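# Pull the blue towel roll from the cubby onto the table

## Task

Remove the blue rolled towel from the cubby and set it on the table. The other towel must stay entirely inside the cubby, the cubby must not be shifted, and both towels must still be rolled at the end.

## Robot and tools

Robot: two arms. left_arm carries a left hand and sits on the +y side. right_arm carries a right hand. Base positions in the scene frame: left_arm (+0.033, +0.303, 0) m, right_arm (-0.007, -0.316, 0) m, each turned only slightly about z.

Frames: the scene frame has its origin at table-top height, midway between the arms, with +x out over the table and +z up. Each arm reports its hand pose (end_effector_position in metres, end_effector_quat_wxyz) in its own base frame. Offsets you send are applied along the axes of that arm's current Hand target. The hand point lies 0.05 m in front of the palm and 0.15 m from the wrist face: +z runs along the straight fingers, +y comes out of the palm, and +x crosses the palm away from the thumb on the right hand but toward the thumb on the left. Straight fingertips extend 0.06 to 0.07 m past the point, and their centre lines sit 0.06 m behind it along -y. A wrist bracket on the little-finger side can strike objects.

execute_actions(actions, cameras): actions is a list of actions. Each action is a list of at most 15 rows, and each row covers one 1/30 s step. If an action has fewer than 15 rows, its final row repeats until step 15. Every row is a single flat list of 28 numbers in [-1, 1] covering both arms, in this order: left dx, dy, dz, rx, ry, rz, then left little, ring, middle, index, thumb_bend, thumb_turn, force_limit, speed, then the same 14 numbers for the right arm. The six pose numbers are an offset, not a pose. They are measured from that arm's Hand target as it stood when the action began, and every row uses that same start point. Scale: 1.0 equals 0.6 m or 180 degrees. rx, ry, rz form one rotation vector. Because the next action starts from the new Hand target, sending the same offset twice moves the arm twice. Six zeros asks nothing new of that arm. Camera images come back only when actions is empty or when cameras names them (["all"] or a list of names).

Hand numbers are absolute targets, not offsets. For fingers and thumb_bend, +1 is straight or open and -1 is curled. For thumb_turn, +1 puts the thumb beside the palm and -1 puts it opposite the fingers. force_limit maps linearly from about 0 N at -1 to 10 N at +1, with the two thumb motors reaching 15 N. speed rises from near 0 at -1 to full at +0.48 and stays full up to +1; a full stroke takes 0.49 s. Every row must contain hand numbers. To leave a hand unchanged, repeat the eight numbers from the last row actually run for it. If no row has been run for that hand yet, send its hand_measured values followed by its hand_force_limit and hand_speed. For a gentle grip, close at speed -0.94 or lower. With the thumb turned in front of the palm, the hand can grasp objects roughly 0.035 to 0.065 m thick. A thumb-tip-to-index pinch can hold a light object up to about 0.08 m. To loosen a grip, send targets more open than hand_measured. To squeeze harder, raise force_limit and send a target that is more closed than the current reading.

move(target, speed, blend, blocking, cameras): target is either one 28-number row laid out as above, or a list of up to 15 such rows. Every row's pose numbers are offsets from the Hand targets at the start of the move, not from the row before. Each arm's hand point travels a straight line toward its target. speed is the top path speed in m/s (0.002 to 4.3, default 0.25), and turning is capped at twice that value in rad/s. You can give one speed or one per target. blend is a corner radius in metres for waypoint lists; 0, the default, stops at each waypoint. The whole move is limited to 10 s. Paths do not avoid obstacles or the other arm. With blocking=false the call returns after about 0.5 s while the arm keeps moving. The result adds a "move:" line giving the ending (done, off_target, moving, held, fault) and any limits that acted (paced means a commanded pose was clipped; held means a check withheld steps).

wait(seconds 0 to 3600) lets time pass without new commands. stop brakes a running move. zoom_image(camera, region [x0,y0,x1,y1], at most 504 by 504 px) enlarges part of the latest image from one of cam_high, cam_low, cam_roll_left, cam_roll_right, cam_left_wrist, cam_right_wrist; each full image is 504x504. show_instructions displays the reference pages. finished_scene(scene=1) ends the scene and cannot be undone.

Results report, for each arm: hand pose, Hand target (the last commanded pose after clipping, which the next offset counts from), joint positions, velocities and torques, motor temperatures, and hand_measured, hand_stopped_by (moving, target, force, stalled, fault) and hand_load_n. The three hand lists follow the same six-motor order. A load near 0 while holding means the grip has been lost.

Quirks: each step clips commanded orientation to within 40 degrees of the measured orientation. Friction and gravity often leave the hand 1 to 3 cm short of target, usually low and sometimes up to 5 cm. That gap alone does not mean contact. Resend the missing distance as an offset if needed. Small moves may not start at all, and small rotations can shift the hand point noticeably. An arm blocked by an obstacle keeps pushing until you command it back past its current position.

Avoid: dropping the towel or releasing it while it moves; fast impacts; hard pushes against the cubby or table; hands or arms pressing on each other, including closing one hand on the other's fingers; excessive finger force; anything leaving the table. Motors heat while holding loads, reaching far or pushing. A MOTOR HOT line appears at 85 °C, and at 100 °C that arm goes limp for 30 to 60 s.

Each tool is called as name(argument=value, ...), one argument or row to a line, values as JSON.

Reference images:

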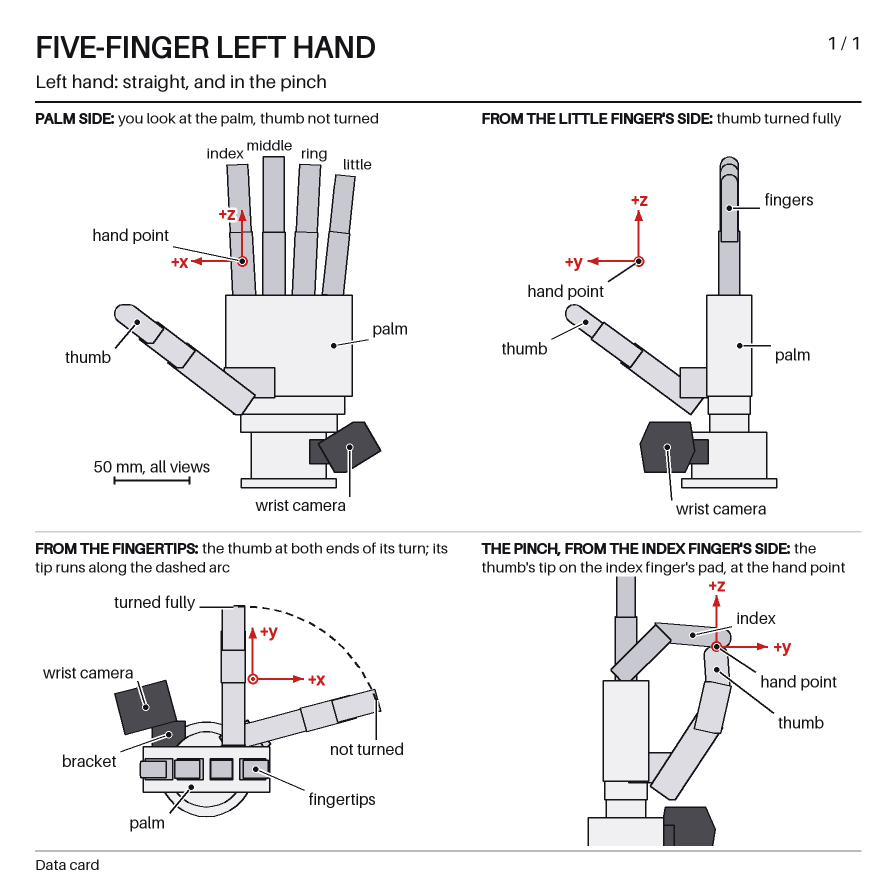

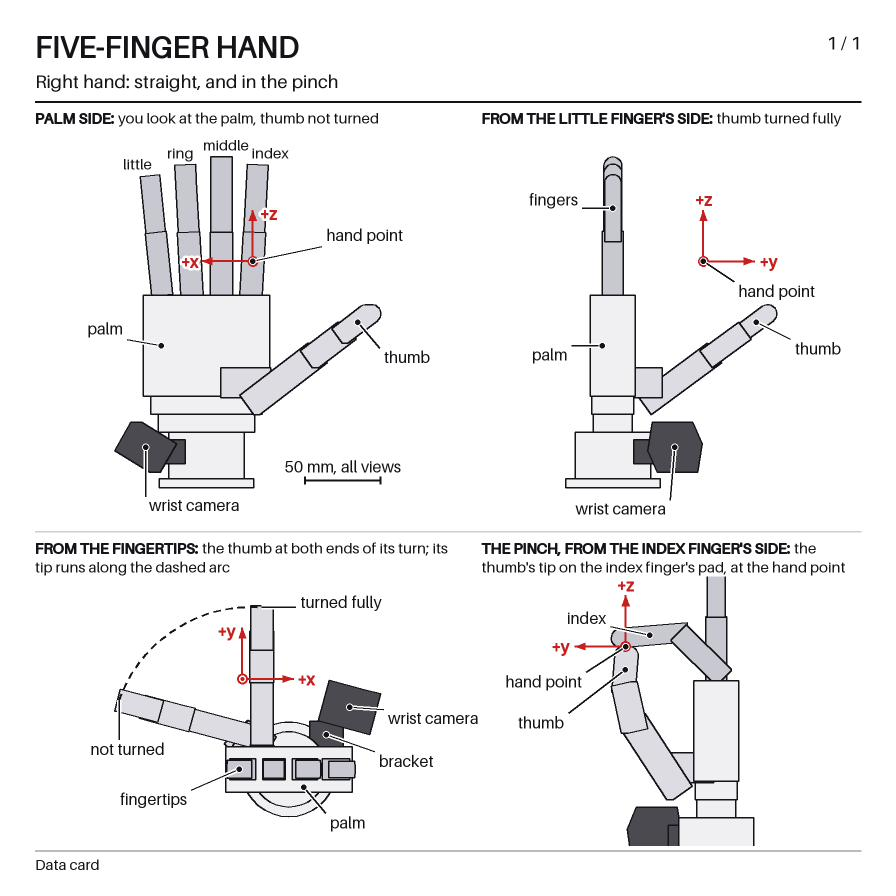

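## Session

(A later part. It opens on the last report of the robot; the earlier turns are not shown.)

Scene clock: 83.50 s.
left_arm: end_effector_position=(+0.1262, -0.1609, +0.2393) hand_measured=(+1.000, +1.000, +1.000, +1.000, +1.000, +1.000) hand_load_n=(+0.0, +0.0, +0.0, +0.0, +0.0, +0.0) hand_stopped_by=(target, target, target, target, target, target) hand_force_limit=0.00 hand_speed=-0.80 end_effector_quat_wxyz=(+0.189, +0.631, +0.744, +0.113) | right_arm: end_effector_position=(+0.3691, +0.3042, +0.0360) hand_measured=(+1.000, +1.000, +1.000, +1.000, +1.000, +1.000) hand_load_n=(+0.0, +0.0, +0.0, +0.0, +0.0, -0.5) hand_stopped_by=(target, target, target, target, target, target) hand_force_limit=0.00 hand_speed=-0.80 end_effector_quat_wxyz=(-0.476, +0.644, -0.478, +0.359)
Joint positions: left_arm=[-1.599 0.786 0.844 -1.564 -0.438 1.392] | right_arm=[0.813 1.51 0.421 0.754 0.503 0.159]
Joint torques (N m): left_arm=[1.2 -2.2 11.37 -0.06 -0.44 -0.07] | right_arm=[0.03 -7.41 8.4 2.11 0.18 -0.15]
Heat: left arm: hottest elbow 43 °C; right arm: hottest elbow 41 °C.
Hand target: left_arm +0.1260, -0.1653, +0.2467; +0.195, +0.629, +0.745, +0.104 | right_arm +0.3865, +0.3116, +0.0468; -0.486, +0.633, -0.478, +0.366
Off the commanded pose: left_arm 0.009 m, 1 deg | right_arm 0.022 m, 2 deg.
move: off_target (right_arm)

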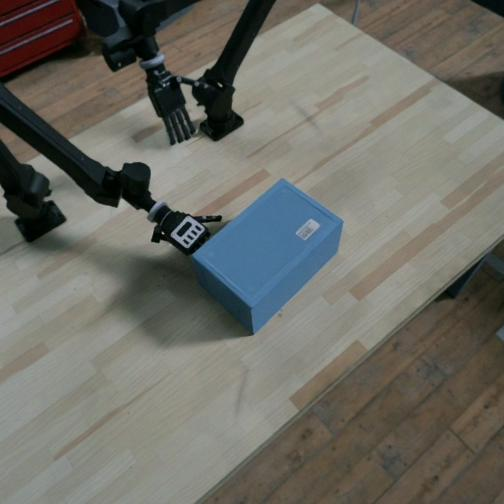

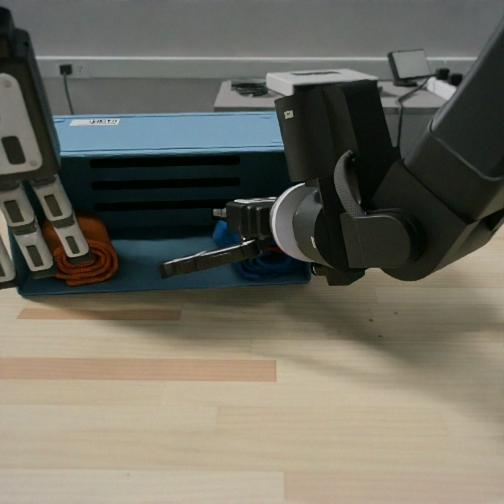

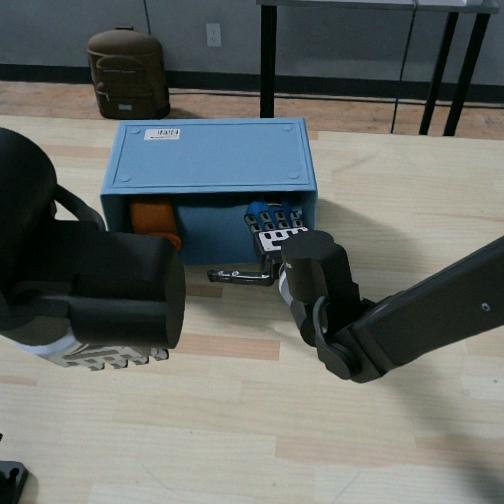

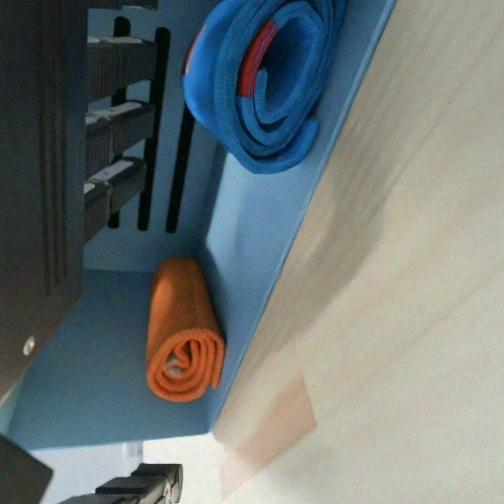

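move(
  target=[0,0,0,0,0,0, 1,1,1,1,1,1,0,-0.8, 0,-0.0388,0.0788,0,0,0, 1,1,1,1,1,1,0,-0.8],
  speed=0.06,
  cameras=["cam_high","cam_low","cam_roll_left","cam_roll_right","cam_right_wrist"],
)

zoom_image(
  camera="cam_roll_right",
  region=[210, 160, 370, 320],
)

zoom_image(
  camera="cam_roll_left",
  region=[180, 120, 400, 320],
)

Scene clock: 88.47 s.
left_arm: end_effector_position=(+0.1262, -0.1609, +0.2393) hand_measured=(+1.000, +1.000, +1.000, +1.000, +1.000, +1.000) hand_load_n=(+0.0, +0.0, +0.0, +0.0, +0.0, +0.0) hand_stopped_by=(target, target, target, target, target, target) hand_force_limit=0.00 hand_speed=-0.80 end_effector_quat_wxyz=(+0.189, +0.631, +0.744, +0.113) | right_arm: end_effector_position=(+0.4197, +0.3218, +0.0507) hand_measured=(+1.000, +1.000, +1.000, +1.000, +1.000, +1.000) hand_load_n=(+0.0, +0.0, +0.0, +0.0, +0.0, -0.5) hand_stopped_by=(target, target, target, target, target, target) hand_force_limit=0.00 hand_speed=-0.80 end_effector_quat_wxyz=(-0.485, +0.638, -0.478, +0.360)
Joint positions: left_arm=[-1.599 0.786 0.844 -1.564 -0.438 1.392] | right_arm=[0.744 1.571 0.549 0.719 0.437 0.136]
Joint torques (N m): left_arm=[1.26 -2.9 11.55 0.03 -0.44 -0.08] | right_arm=[0.15 -8.7 9.05 1.42 0.14 -0.16]
Motor temperatures (°C): left_arm=[32 34 44 32 29 31] | right_arm=[31 32 41 31 34 34]
Heat: left arm: hottest elbow 44 °C; right arm: hottest elbow 41 °C.
Hand target: left_arm +0.1260, -0.1653, +0.2467; +0.195, +0.629, +0.745, +0.104 | right_arm +0.4362, +0.3258, +0.0571; -0.486, +0.633, -0.478, +0.366
Off the commanded pose: left_arm 0.009 m, 1 deg | right_arm 0.018 m, 1 deg.
move: off_target (right_arm)

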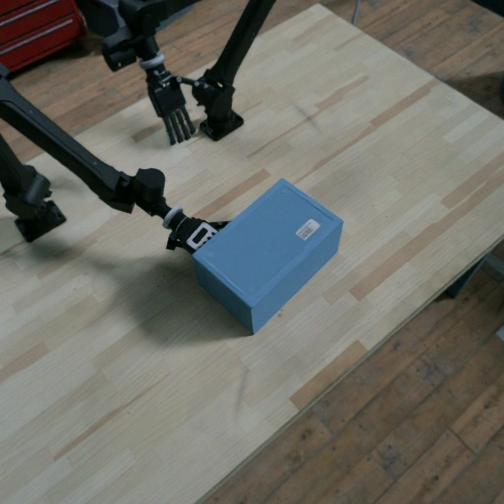

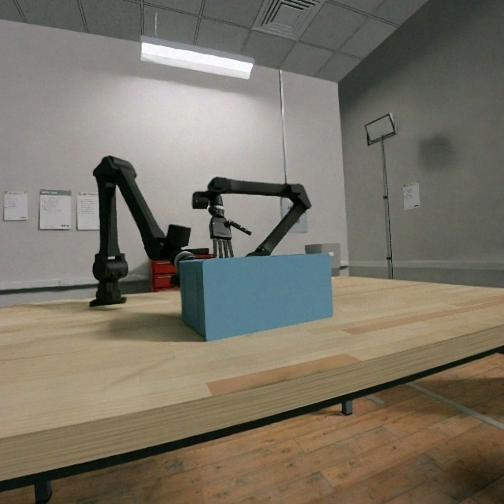

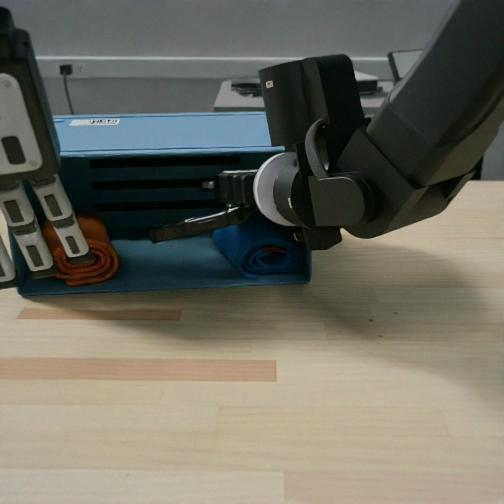

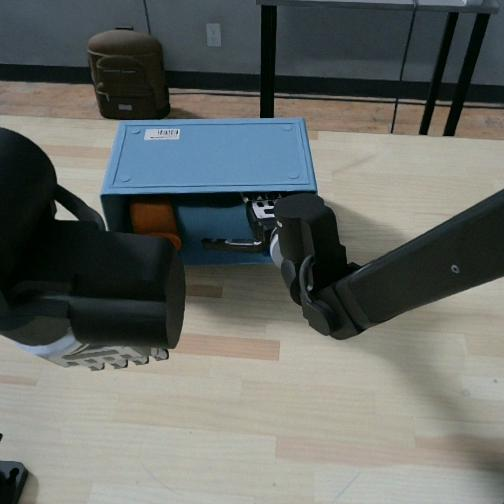

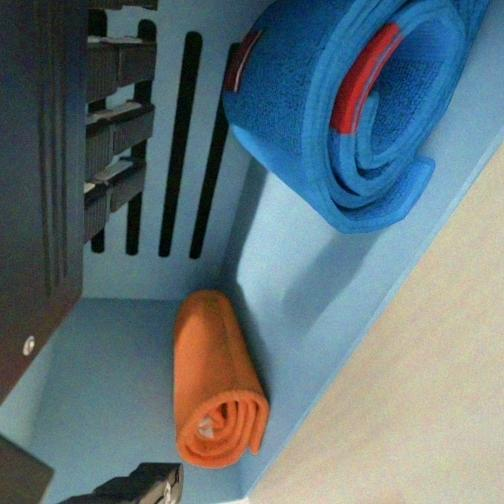

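Scaled by 3.150.

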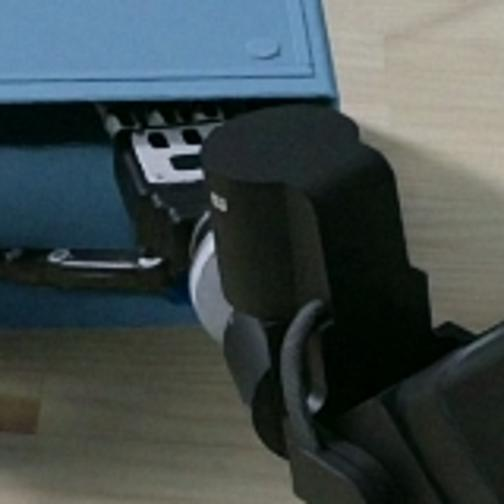

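Scaled by 2.291.

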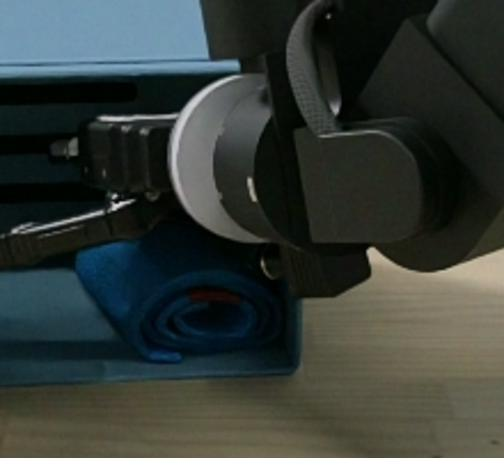

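move(
  target=[
    [0,0,0,0,0,0, 1,1,1,1,1,1,0,-0.8, 0,0.0165,0.0225,0,0,0, 1,1,1,1,1,1,0,-0.8],
    [0,0,0,0,0,0, 1,1,1,1,1,1,0,-0.8, 0,-0.0039,0.0983,0,0,0, 1,1,1,1,1,1,0,-0.8],
  ],
  speed=0.05,
  blend=[0.01, 0],
  cameras=["cam_high","cam_low","cam_roll_left","cam_roll_right","cam_right_wrist"],
)

zoom_image(
  camera="cam_roll_right",
  region=[210, 160, 370, 320],
)

zoom_image(
  camera="cam_roll_left",
  region=[180, 120, 400, 320],
)

Scene clock: 93.73 s.
left_arm: end_effector_position=(+0.1262, -0.1609, +0.2393) hand_measured=(+1.000, +1.000, +1.000, +1.000, +1.000, +1.000) hand_load_n=(+0.0, +0.0, +0.0, +0.0, +0.0, +0.0) hand_stopped_by=(target, target, target, target, target, target) hand_force_limit=0.00 hand_speed=-0.80 end_effector_quat_wxyz=(+0.189, +0.631, +0.744, +0.113) | right_arm: end_effector_position=(+0.4743, +0.3390, +0.0391) hand_measured=(+1.000, +1.000, +1.000, +1.000, +1.000, +1.000) hand_load_n=(-0.5, +0.0, +0.0, +0.0, +0.0, +0.0) hand_stopped_by=(target, target, target, target, target, target) hand_force_limit=0.00 hand_speed=-0.80 end_effector_quat_wxyz=(-0.485, +0.637, -0.478, +0.360)
Joint positions: left_arm=[-1.599 0.786 0.844 -1.564 -0.438 1.392] | right_arm=[0.685 1.708 0.689 0.723 0.38 0.118]
Joint torques (N m): left_arm=[1.49 -3.31 11.52 0.09 -0.44 -0.1] | right_arm=[0.03 -10.4 9.09 1.43 0.12 -0.14]
Heat: left arm: hottest elbow 44 °C; right arm: hottest elbow 42 °C.
Hand target: left_arm +0.1260, -0.1653, +0.2467; +0.195, +0.629, +0.745, +0.104 | right_arm +0.4916, +0.3415, +0.0440; -0.486, +0.633, -0.478, +0.367
Off the commanded pose: left_arm 0.009 m, 1 deg | right_arm 0.018 m, 1 deg.
move: off_target (right_arm); blend cut to 0.0084 m at target 1

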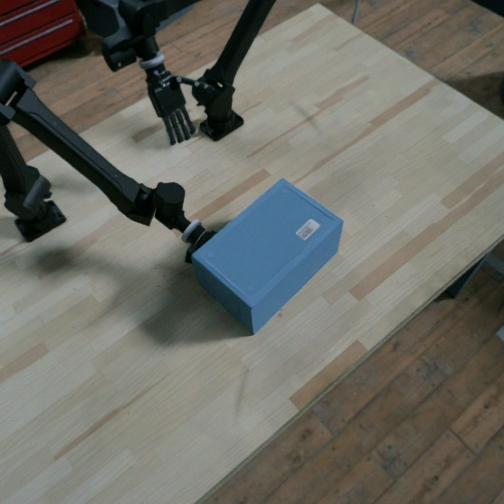

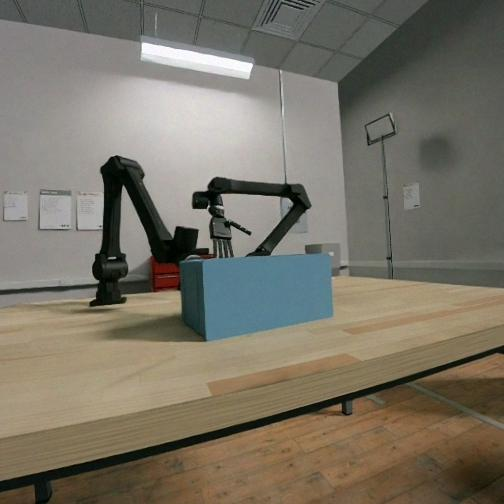

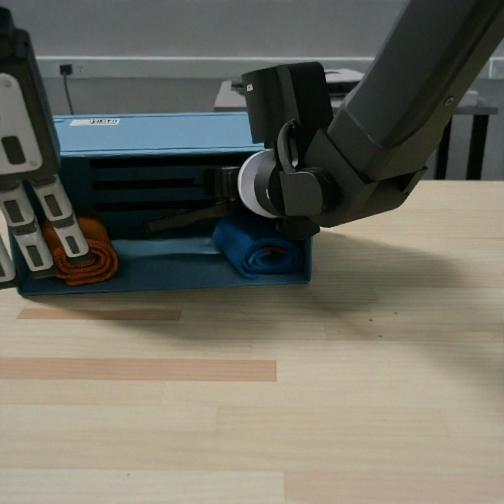

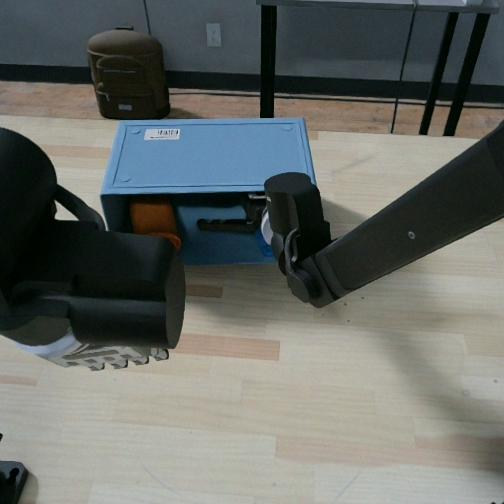

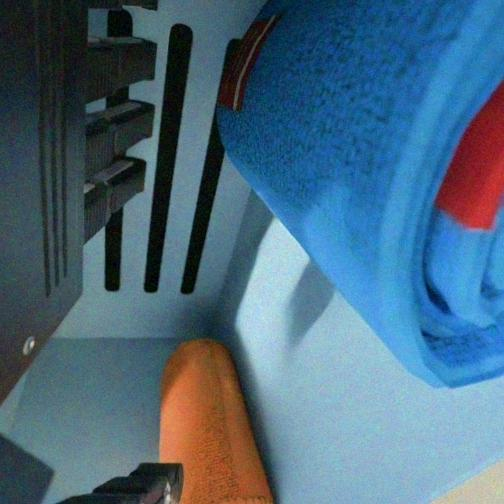

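Scaled by 3.150.

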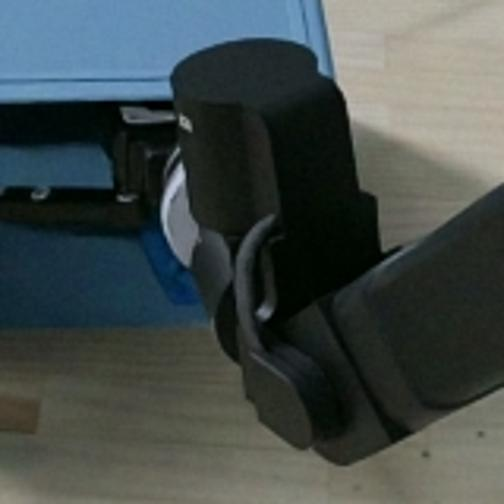

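Scaled by 2.291.

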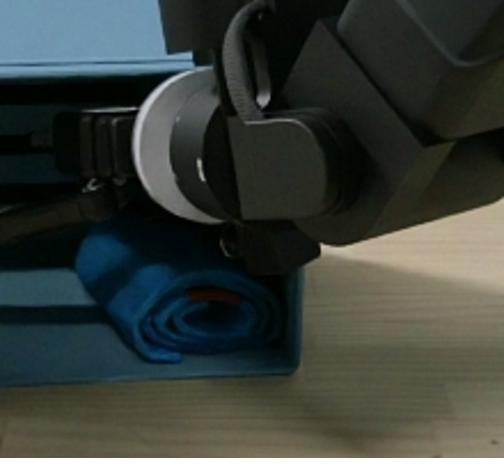

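zoom_image(
  camera="cam_right_wrist",
  region=[60, 0, 360, 300],
)

Scaled by 1.680.

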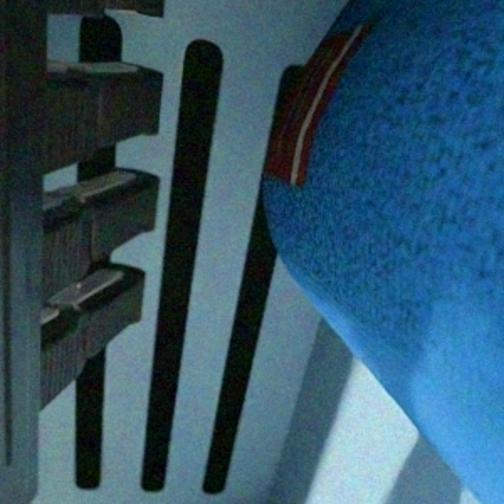

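zoom_image(
  camera="cam_high",
  region=[140, 170, 260, 290],
)

zoom_image(
  camera="cam_low",
  region=[130, 200, 250, 320],
)

Scaled by 4.200.

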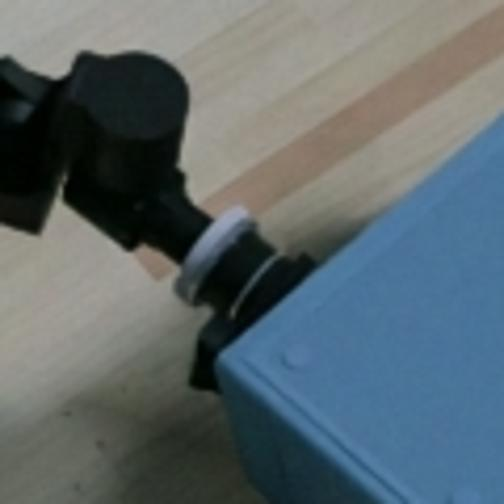

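Scaled by 4.200.

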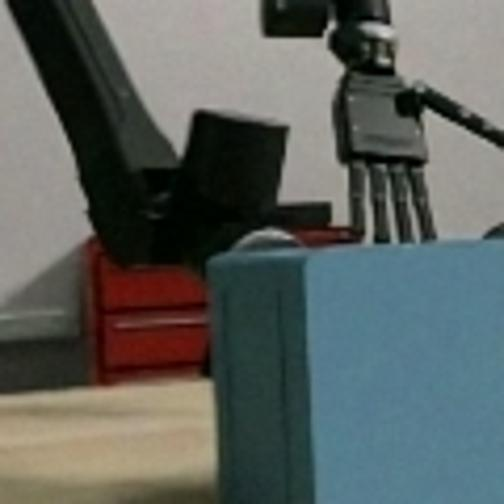

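move(
  target=[0,0,0,0,0,0, 1,1,1,1,1,1,0,-0.8, 0,0,0,0,0,0, 1,0.25,0.25,1,1,1,-0.7,-0.85],
  speed=0.05,
  cameras=["cam_roll_left","cam_roll_right","cam_right_wrist"],
)

zoom_image(
  camera="cam_right_wrist",
  region=[60, 0, 360, 300],
)

Scene clock: 109.10 s.
left_arm: end_effector_position=(+0.1262, -0.1609, +0.2393) hand_measured=(+1.000, +1.000, +1.000, +1.000, +1.000, +1.000) hand_load_n=(+0.0, +0.0, +0.0, -0.5, +0.0, +0.0) hand_stopped_by=(target, target, target, target, target, target) hand_force_limit=0.00 hand_speed=-0.80 end_effector_quat_wxyz=(+0.189, +0.631, +0.744, +0.113) | right_arm: end_effector_position=(+0.4742, +0.3390, +0.0387) hand_measured=(+1.000, +0.250, +0.250, +1.000, +1.000, +1.000) hand_load_n=(-0.5, +0.0, +0.0, +0.0, +0.0, +0.0) hand_stopped_by=(target, target, target, target, target, target) hand_force_limit=-0.70 hand_speed=-0.85 end_effector_quat_wxyz=(-0.485, +0.638, -0.478, +0.360)
Joint positions: left_arm=[-1.599 0.786 0.844 -1.564 -0.438 1.392] | right_arm=[0.685 1.709 0.689 0.723 0.38 0.118]
Joint torques (N m): left_arm=[1.32 -2.96 11.41 0.06 -0.43 -0.09] | right_arm=[0.15 -10.64 9.09 1.39 0.13 -0.15]
Heat: left arm: hottest elbow 44 °C; right arm: hottest elbow 42 °C.
Hand target: left_arm +0.1260, -0.1653, +0.2467; +0.195, +0.629, +0.745, +0.104 | right_arm +0.4915, +0.3415, +0.0439; -0.486, +0.634, -0.478, +0.366
Off the commanded pose: left_arm 0.009 m, 1 deg | right_arm 0.018 m, 1 deg.
move: done

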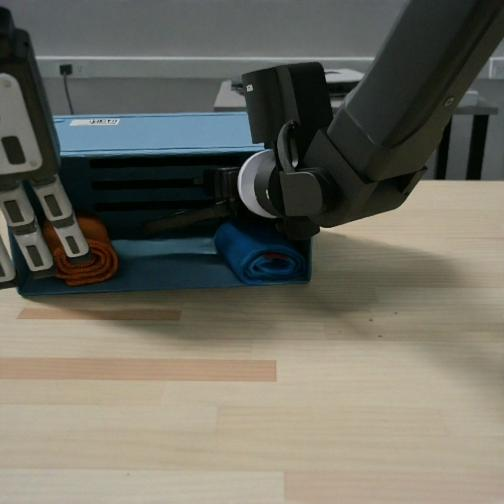

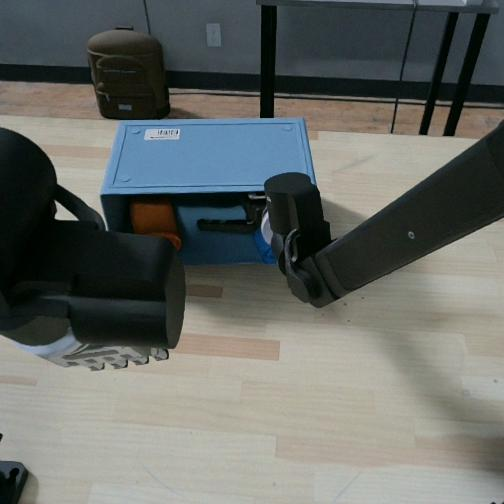

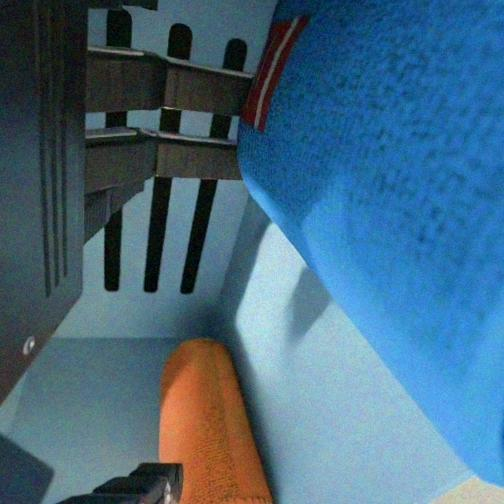

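Scaled by 1.680.

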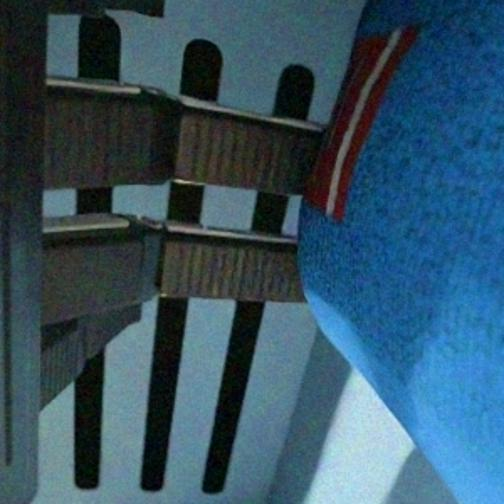

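move(
  target=[0,0,0,0,0,0, 1,1,1,1,1,1,0,-0.8, -0.0112,0.0426,-0.1295,0,0,0, 1,0.25,0.25,1,1,1,-0.7,-0.85],
  speed=0.05,
  cameras=["cam_roll_left","cam_roll_right","cam_right_wrist"],
)

zoom_image(
  camera="cam_roll_left",
  region=[180, 120, 400, 320],
)

Scene clock: 114.63 s.
left_arm: end_effector_position=(+0.1262, -0.1609, +0.2393) hand_measured=(+1.000, +1.000, +1.000, +1.000, +1.000, +1.000) hand_load_n=(+0.0, +0.0, +0.0, +0.0, +0.0, +0.5) hand_stopped_by=(target, target, target, target, target, target) hand_force_limit=0.00 hand_speed=-0.80 end_effector_quat_wxyz=(+0.189, +0.631, +0.744, +0.113) | right_arm: end_effector_position=(+0.4180, +0.3206, +0.0364) hand_measured=(+1.000, +0.250, +0.250, +1.000, +1.000, +1.000) hand_load_n=(+0.0, +0.0, +0.0, +0.0, +0.0, +0.0) hand_stopped_by=(target, target, target, target, target, target) hand_force_limit=-0.70 hand_speed=-0.85 end_effector_quat_wxyz=(-0.476, +0.637, -0.479, +0.371)
Joint positions: left_arm=[-1.599 0.786 0.844 -1.564 -0.438 1.392] | right_arm=[0.76 1.616 0.543 0.765 0.476 0.128]
Joint torques (N m): left_arm=[1.55 -1.96 11.38 0.01 -0.47 -0.1] | right_arm=[2.49 -10.64 5.22 2.29 0.32 0.05]
Heat: left arm: hottest elbow 44 °C; right arm: hottest elbow 42 °C.
Hand target: left_arm +0.1260, -0.1653, +0.2467; +0.195, +0.629, +0.745, +0.104 | right_arm +0.4111, +0.3256, +0.0394; -0.486, +0.633, -0.478, +0.367
Off the commanded pose: left_arm 0.009 m, 1 deg | right_arm 0.009 m, 1 deg.
move: done

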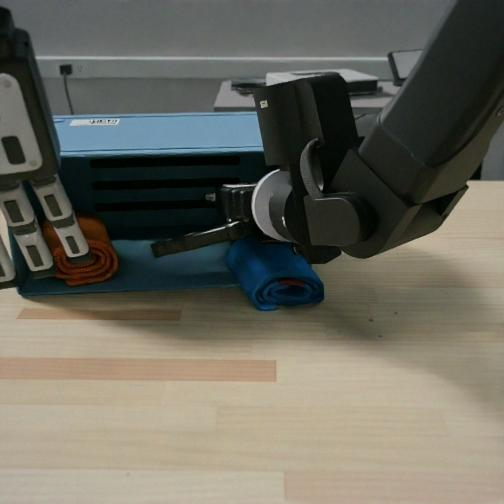

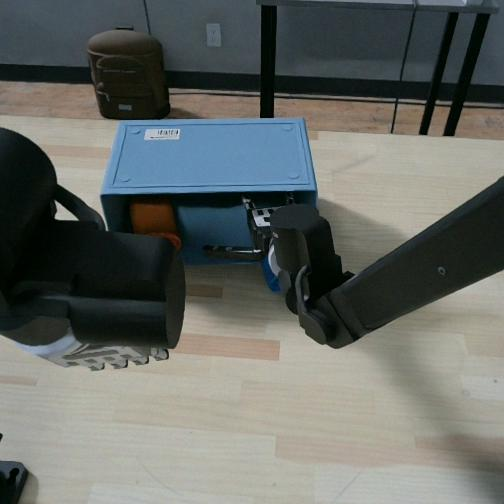

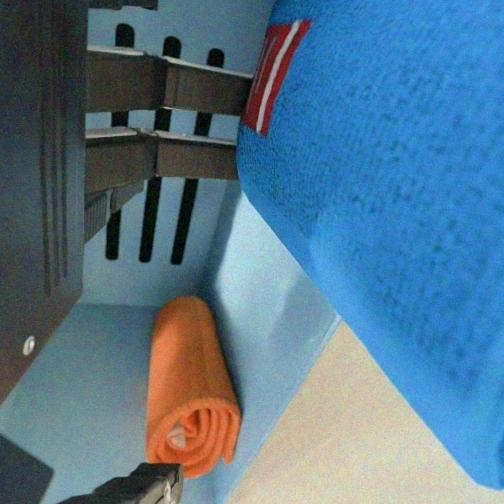

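Scaled by 2.291.

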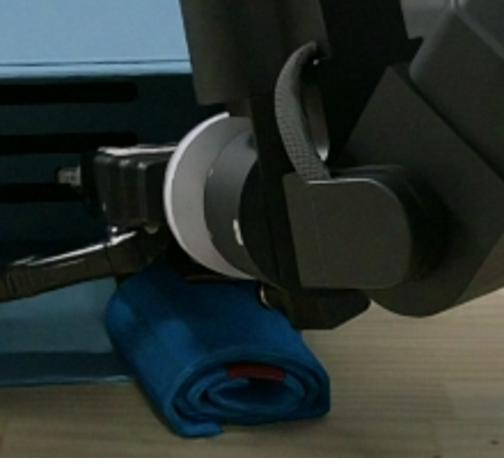

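move(
  target=[0,0,0,0,0,0, 1,1,1,1,1,1,0,-0.8, -0.0136,0.0521,-0.1582,0,0,0, 1,0.25,0.25,1,1,1,-0.7,-0.85],
  speed=0.04,
  cameras=["cam_high","cam_roll_left","cam_roll_right","cam_right_wrist"],
)

zoom_image(
  camera="cam_roll_left",
  region=[180, 120, 400, 340],
)

zoom_image(
  camera="cam_roll_right",
  region=[210, 160, 370, 320],
)

Scene clock: 119.57 s.
left_arm: end_effector_position=(+0.1262, -0.1609, +0.2393) hand_measured=(+1.000, +1.000, +1.000, +1.000, +1.000, +1.000) hand_load_n=(+0.0, +0.0, +0.0, +0.0, -0.5, +0.0) hand_stopped_by=(target, target, target, target, target, target) hand_force_limit=0.00 hand_speed=-0.80 end_effector_quat_wxyz=(+0.189, +0.631, +0.744, +0.113) | right_arm: end_effector_position=(+0.3195, +0.3029, +0.0319) hand_measured=(+1.000, +0.250, +0.250, +1.000, +1.000, +1.000) hand_load_n=(+0.0, +0.0, +0.0, +0.0, +0.0, +0.0) hand_stopped_by=(target, target, target, target, target, target) hand_force_limit=-0.70 hand_speed=-0.85 end_effector_quat_wxyz=(-0.478, +0.636, -0.479, +0.372)
Joint positions: left_arm=[-1.599 0.786 0.844 -1.564 -0.438 1.392] | right_arm=[0.958 1.47 0.332 0.793 0.665 0.202]
Joint torques (N m): left_arm=[1.85 -3.08 11.32 -0.13 -0.41 -0.07] | right_arm=[2.61 -7.82 4.77 2.06 0.38 0.05]
Heat: left arm: hottest elbow 45 °C; right arm: hottest elbow 42 °C.
Hand target: left_arm +0.1260, -0.1653, +0.2467; +0.195, +0.629, +0.745, +0.104 | right_arm +0.3130, +0.3059, +0.0338; -0.486, +0.634, -0.478, +0.367
Off the commanded pose: left_arm 0.009 m, 1 deg | right_arm 0.007 m, 1 deg.
move: done

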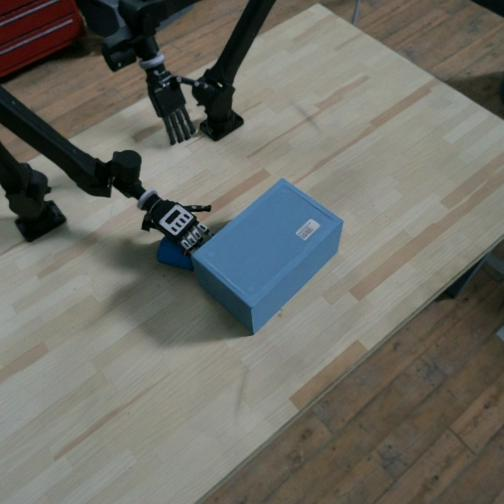

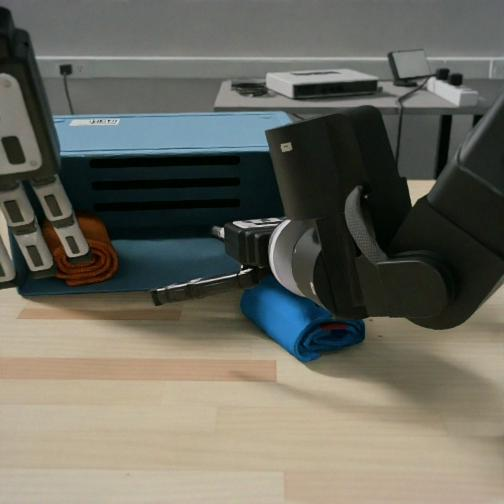

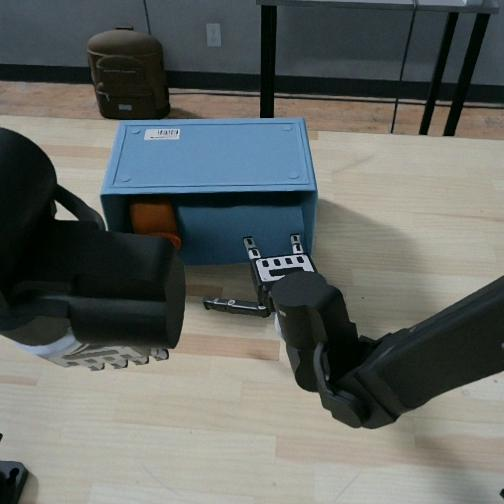

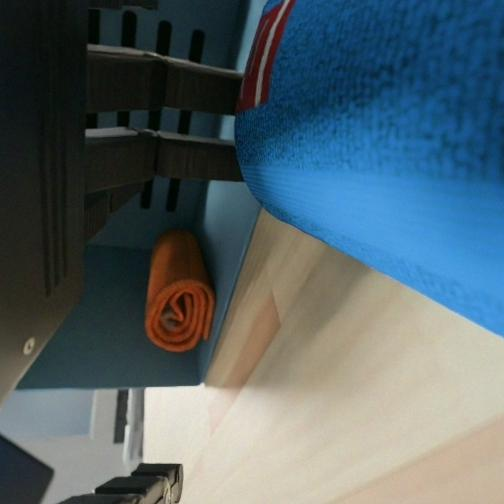

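Scaled by 2.291.

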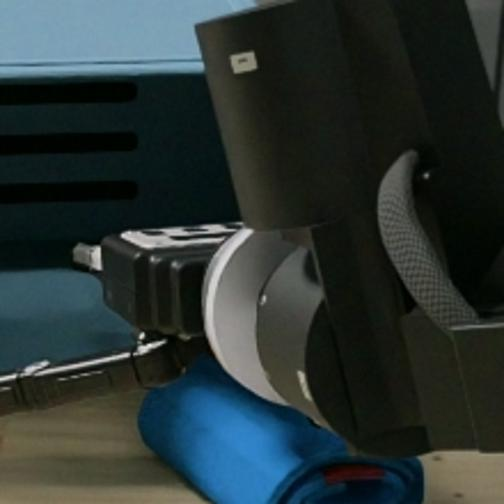

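Scaled by 3.150.

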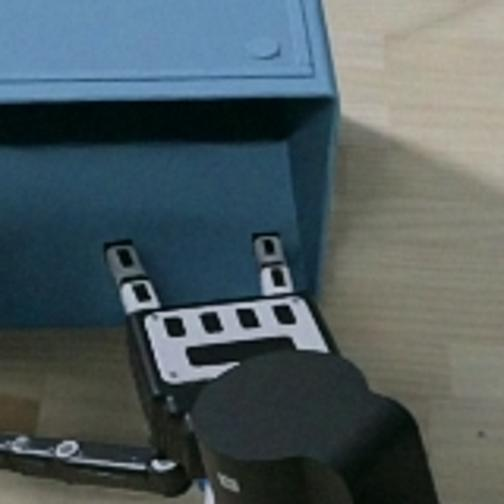

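move(
  target=[0,0,0,0,0,0, 1,1,1,1,1,1,0,-0.8, -0.0058,0.0217,-0.0805,0,0,0, 1,0.25,0.25,1,1,1,-0.7,-0.85],
  speed=0.05,
  cameras=["cam_high","cam_roll_left","cam_right_wrist"],
)

zoom_image(
  camera="cam_high",
  region=[120, 170, 280, 330],
)

Scene clock: 122.77 s.
left_arm: end_effector_position=(+0.1262, -0.1609, +0.2393) hand_measured=(+1.000, +1.000, +1.000, +1.000, +1.000, +1.000) hand_load_n=(+0.5, +0.0, +0.0, +0.0, +0.0, +0.0) hand_stopped_by=(target, target, target, target, target, target) hand_force_limit=0.00 hand_speed=-0.80 end_effector_quat_wxyz=(+0.189, +0.631, +0.744, +0.113) | right_arm: end_effector_position=(+0.2712, +0.2961, +0.0369) hand_measured=(+1.000, +0.250, +0.250, +1.000, +1.000, +1.000) hand_load_n=(+0.0, +0.0, +0.0, +0.0, +0.0, +0.0) hand_stopped_by=(target, target, target, target, target, target) hand_force_limit=-0.70 hand_speed=-0.85 end_effector_quat_wxyz=(-0.487, +0.629, -0.479, +0.371)
Joint positions: left_arm=[-1.599 0.786 0.844 -1.564 -0.438 1.392] | right_arm=[1.101 1.373 0.248 0.758 0.799 0.269]
Joint torques (N m): left_arm=[1.55 -2.37 11.41 0.08 -0.45 -0.1] | right_arm=[2.67 -6.24 4.81 1.2 0.42 0.07]
Heat: left arm: hottest elbow 45 °C; right arm: hottest elbow 41 °C.
Hand target: left_arm +0.1260, -0.1653, +0.2467; +0.195, +0.629, +0.745, +0.104 | right_arm +0.2639, +0.2957, +0.0339; -0.486, +0.633, -0.478, +0.366
Off the commanded pose: left_arm 0.009 m, 1 deg | right_arm 0.008 m, 1 deg.
move: done

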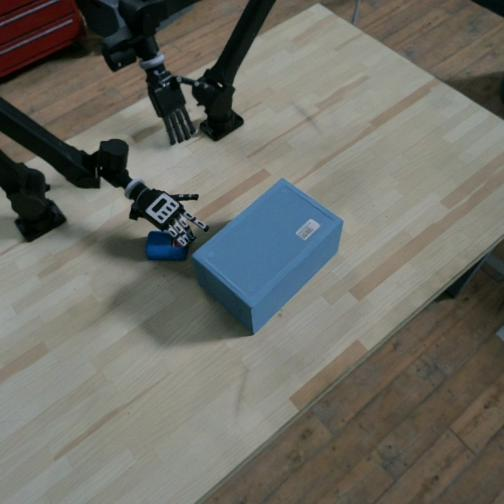

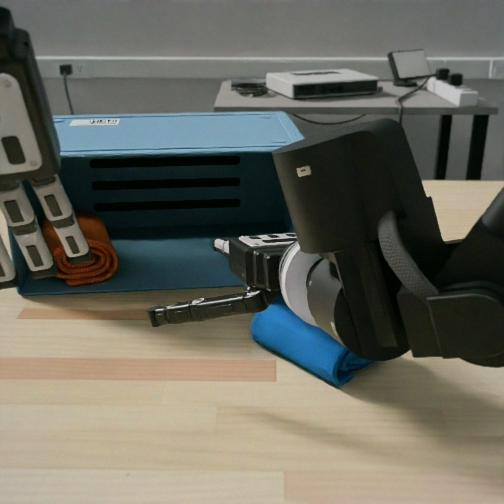

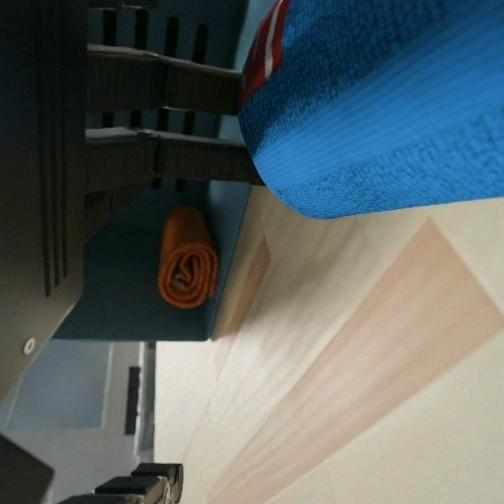

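Scaled by 3.150.

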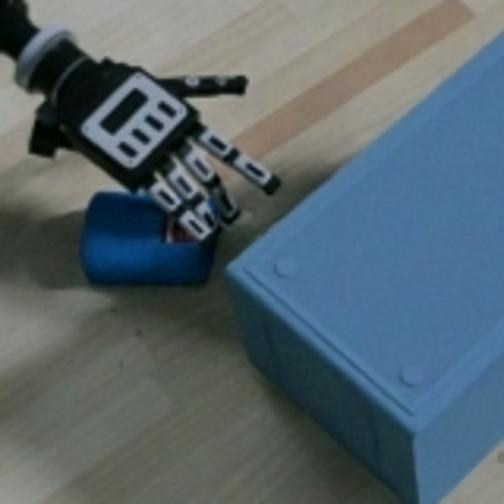

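move(
  target=[
    [0,0,0,0,0,0, 1,1,1,1,1,1,0,-0.8, 0,-0.0065,0.0242,0,0,0, 1,0.25,0.25,1,1,1,-0.7,-0.85],
    [0,0,0,0,0,0, 1,1,1,1,1,1,0,-0.8, 0,-0.0065,0.0243,0,0,0, 1,1,1,1,1,1,-0.7,-0.6],
    [0,0,0,0,0,0, 1,1,1,1,1,1,0,-0.8, 0,-0.2158,-0.0323,0,0,0, 1,1,1,1,1,1,-0.7,-0.6],
  ],
  speed=0.08,
  cameras=["all"],
)

zoom_image(
  camera="cam_high",
  region=[120, 170, 280, 330],
)

zoom_image(
  camera="cam_right_wrist",
  region=[100, 0, 504, 404],
)

Scene clock: 129.00 s.
left_arm: end_effector_position=(+0.1262, -0.1609, +0.2393) hand_measured=(+1.000, +1.000, +1.000, +1.000, +1.000, +1.000) hand_load_n=(+0.0, +0.0, +0.0, +0.0, +0.0, +0.0) hand_stopped_by=(target, target, target, target, target, target) hand_force_limit=0.00 hand_speed=-0.80 end_effector_quat_wxyz=(+0.189, +0.631, +0.744, +0.113) | right_arm: end_effector_position=(+0.2664, +0.2894, +0.1375) hand_measured=(+1.000, +1.000, +1.000, +1.000, +1.000, +1.000) hand_load_n=(+0.0, +0.0, +0.0, +0.0, +0.0, -0.5) hand_stopped_by=(target, target, target, target, target, target) hand_force_limit=-0.70 hand_speed=-0.60 end_effector_quat_wxyz=(-0.472, +0.649, -0.473, +0.365)
Joint positions: left_arm=[-1.599 0.786 0.844 -1.564 -0.438 1.392] | right_arm=[1.089 0.91 0.39 0.11 0.763 0.263]
Joint torques (N m): left_arm=[1.73 -3.02 11.37 0.05 -0.46 -0.07] | right_arm=[0.15 -3.72 12.44 1.18 0.35 -0.09]
Heat: left arm: hottest elbow 45 °C; right arm: hottest elbow 42 °C.
Hand target: left_arm +0.1260, -0.1653, +0.2467; +0.195, +0.629, +0.745, +0.104 | right_arm +0.2783, +0.2997, +0.1640; -0.486, +0.633, -0.478, +0.366
Off the commanded pose: left_arm 0.009 m, 1 deg | right_arm 0.031 m, 2 deg.
move: off_target (right_arm)

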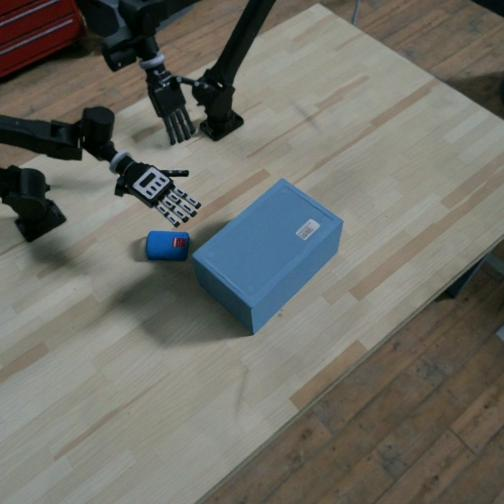

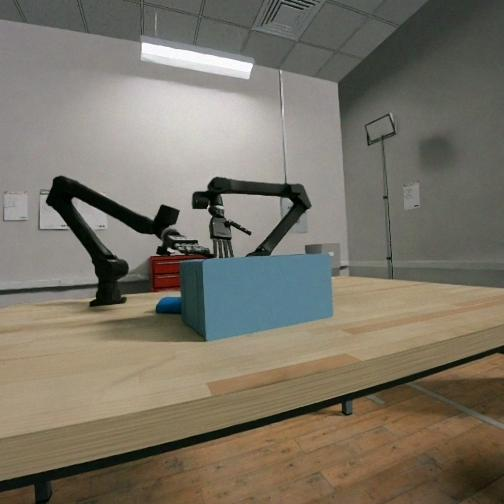

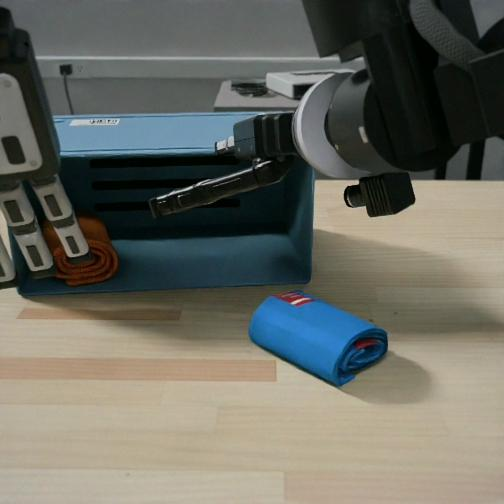

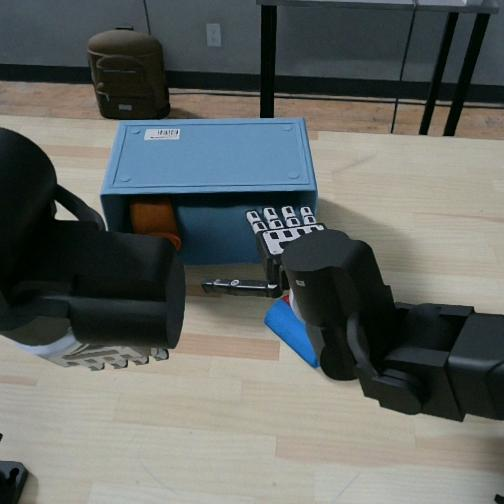

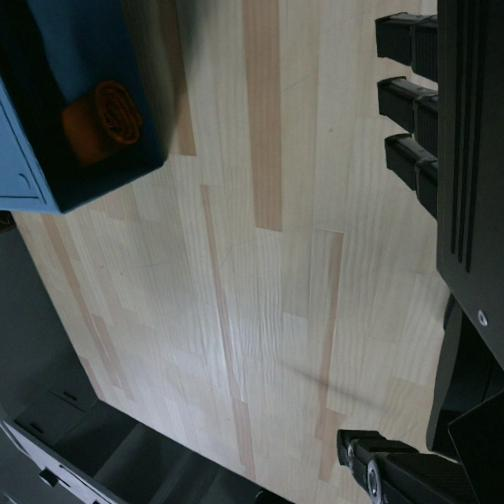

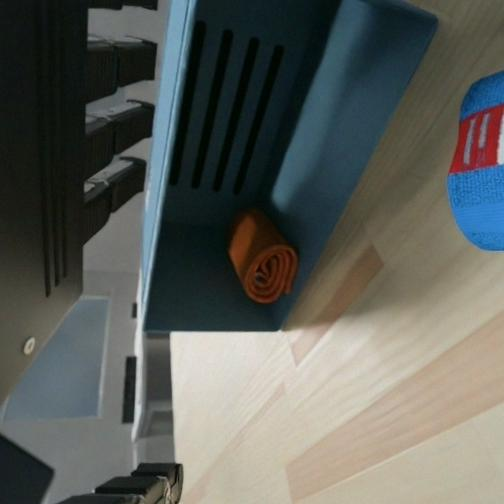

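Scaled by 3.150.

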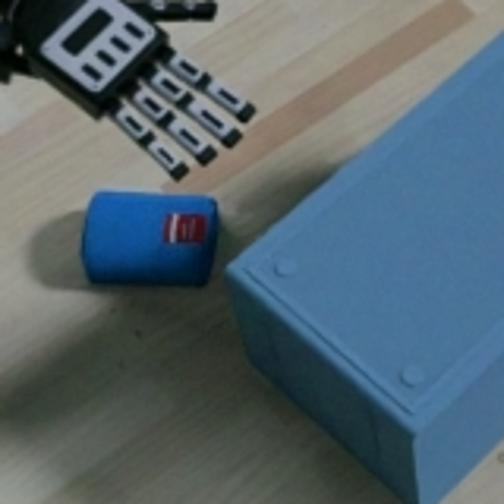

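Scaled by 1.248.

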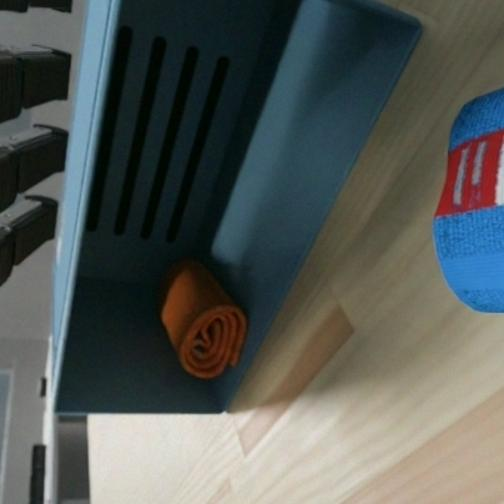

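finished_scene(
)

The scene is finished: the task was done.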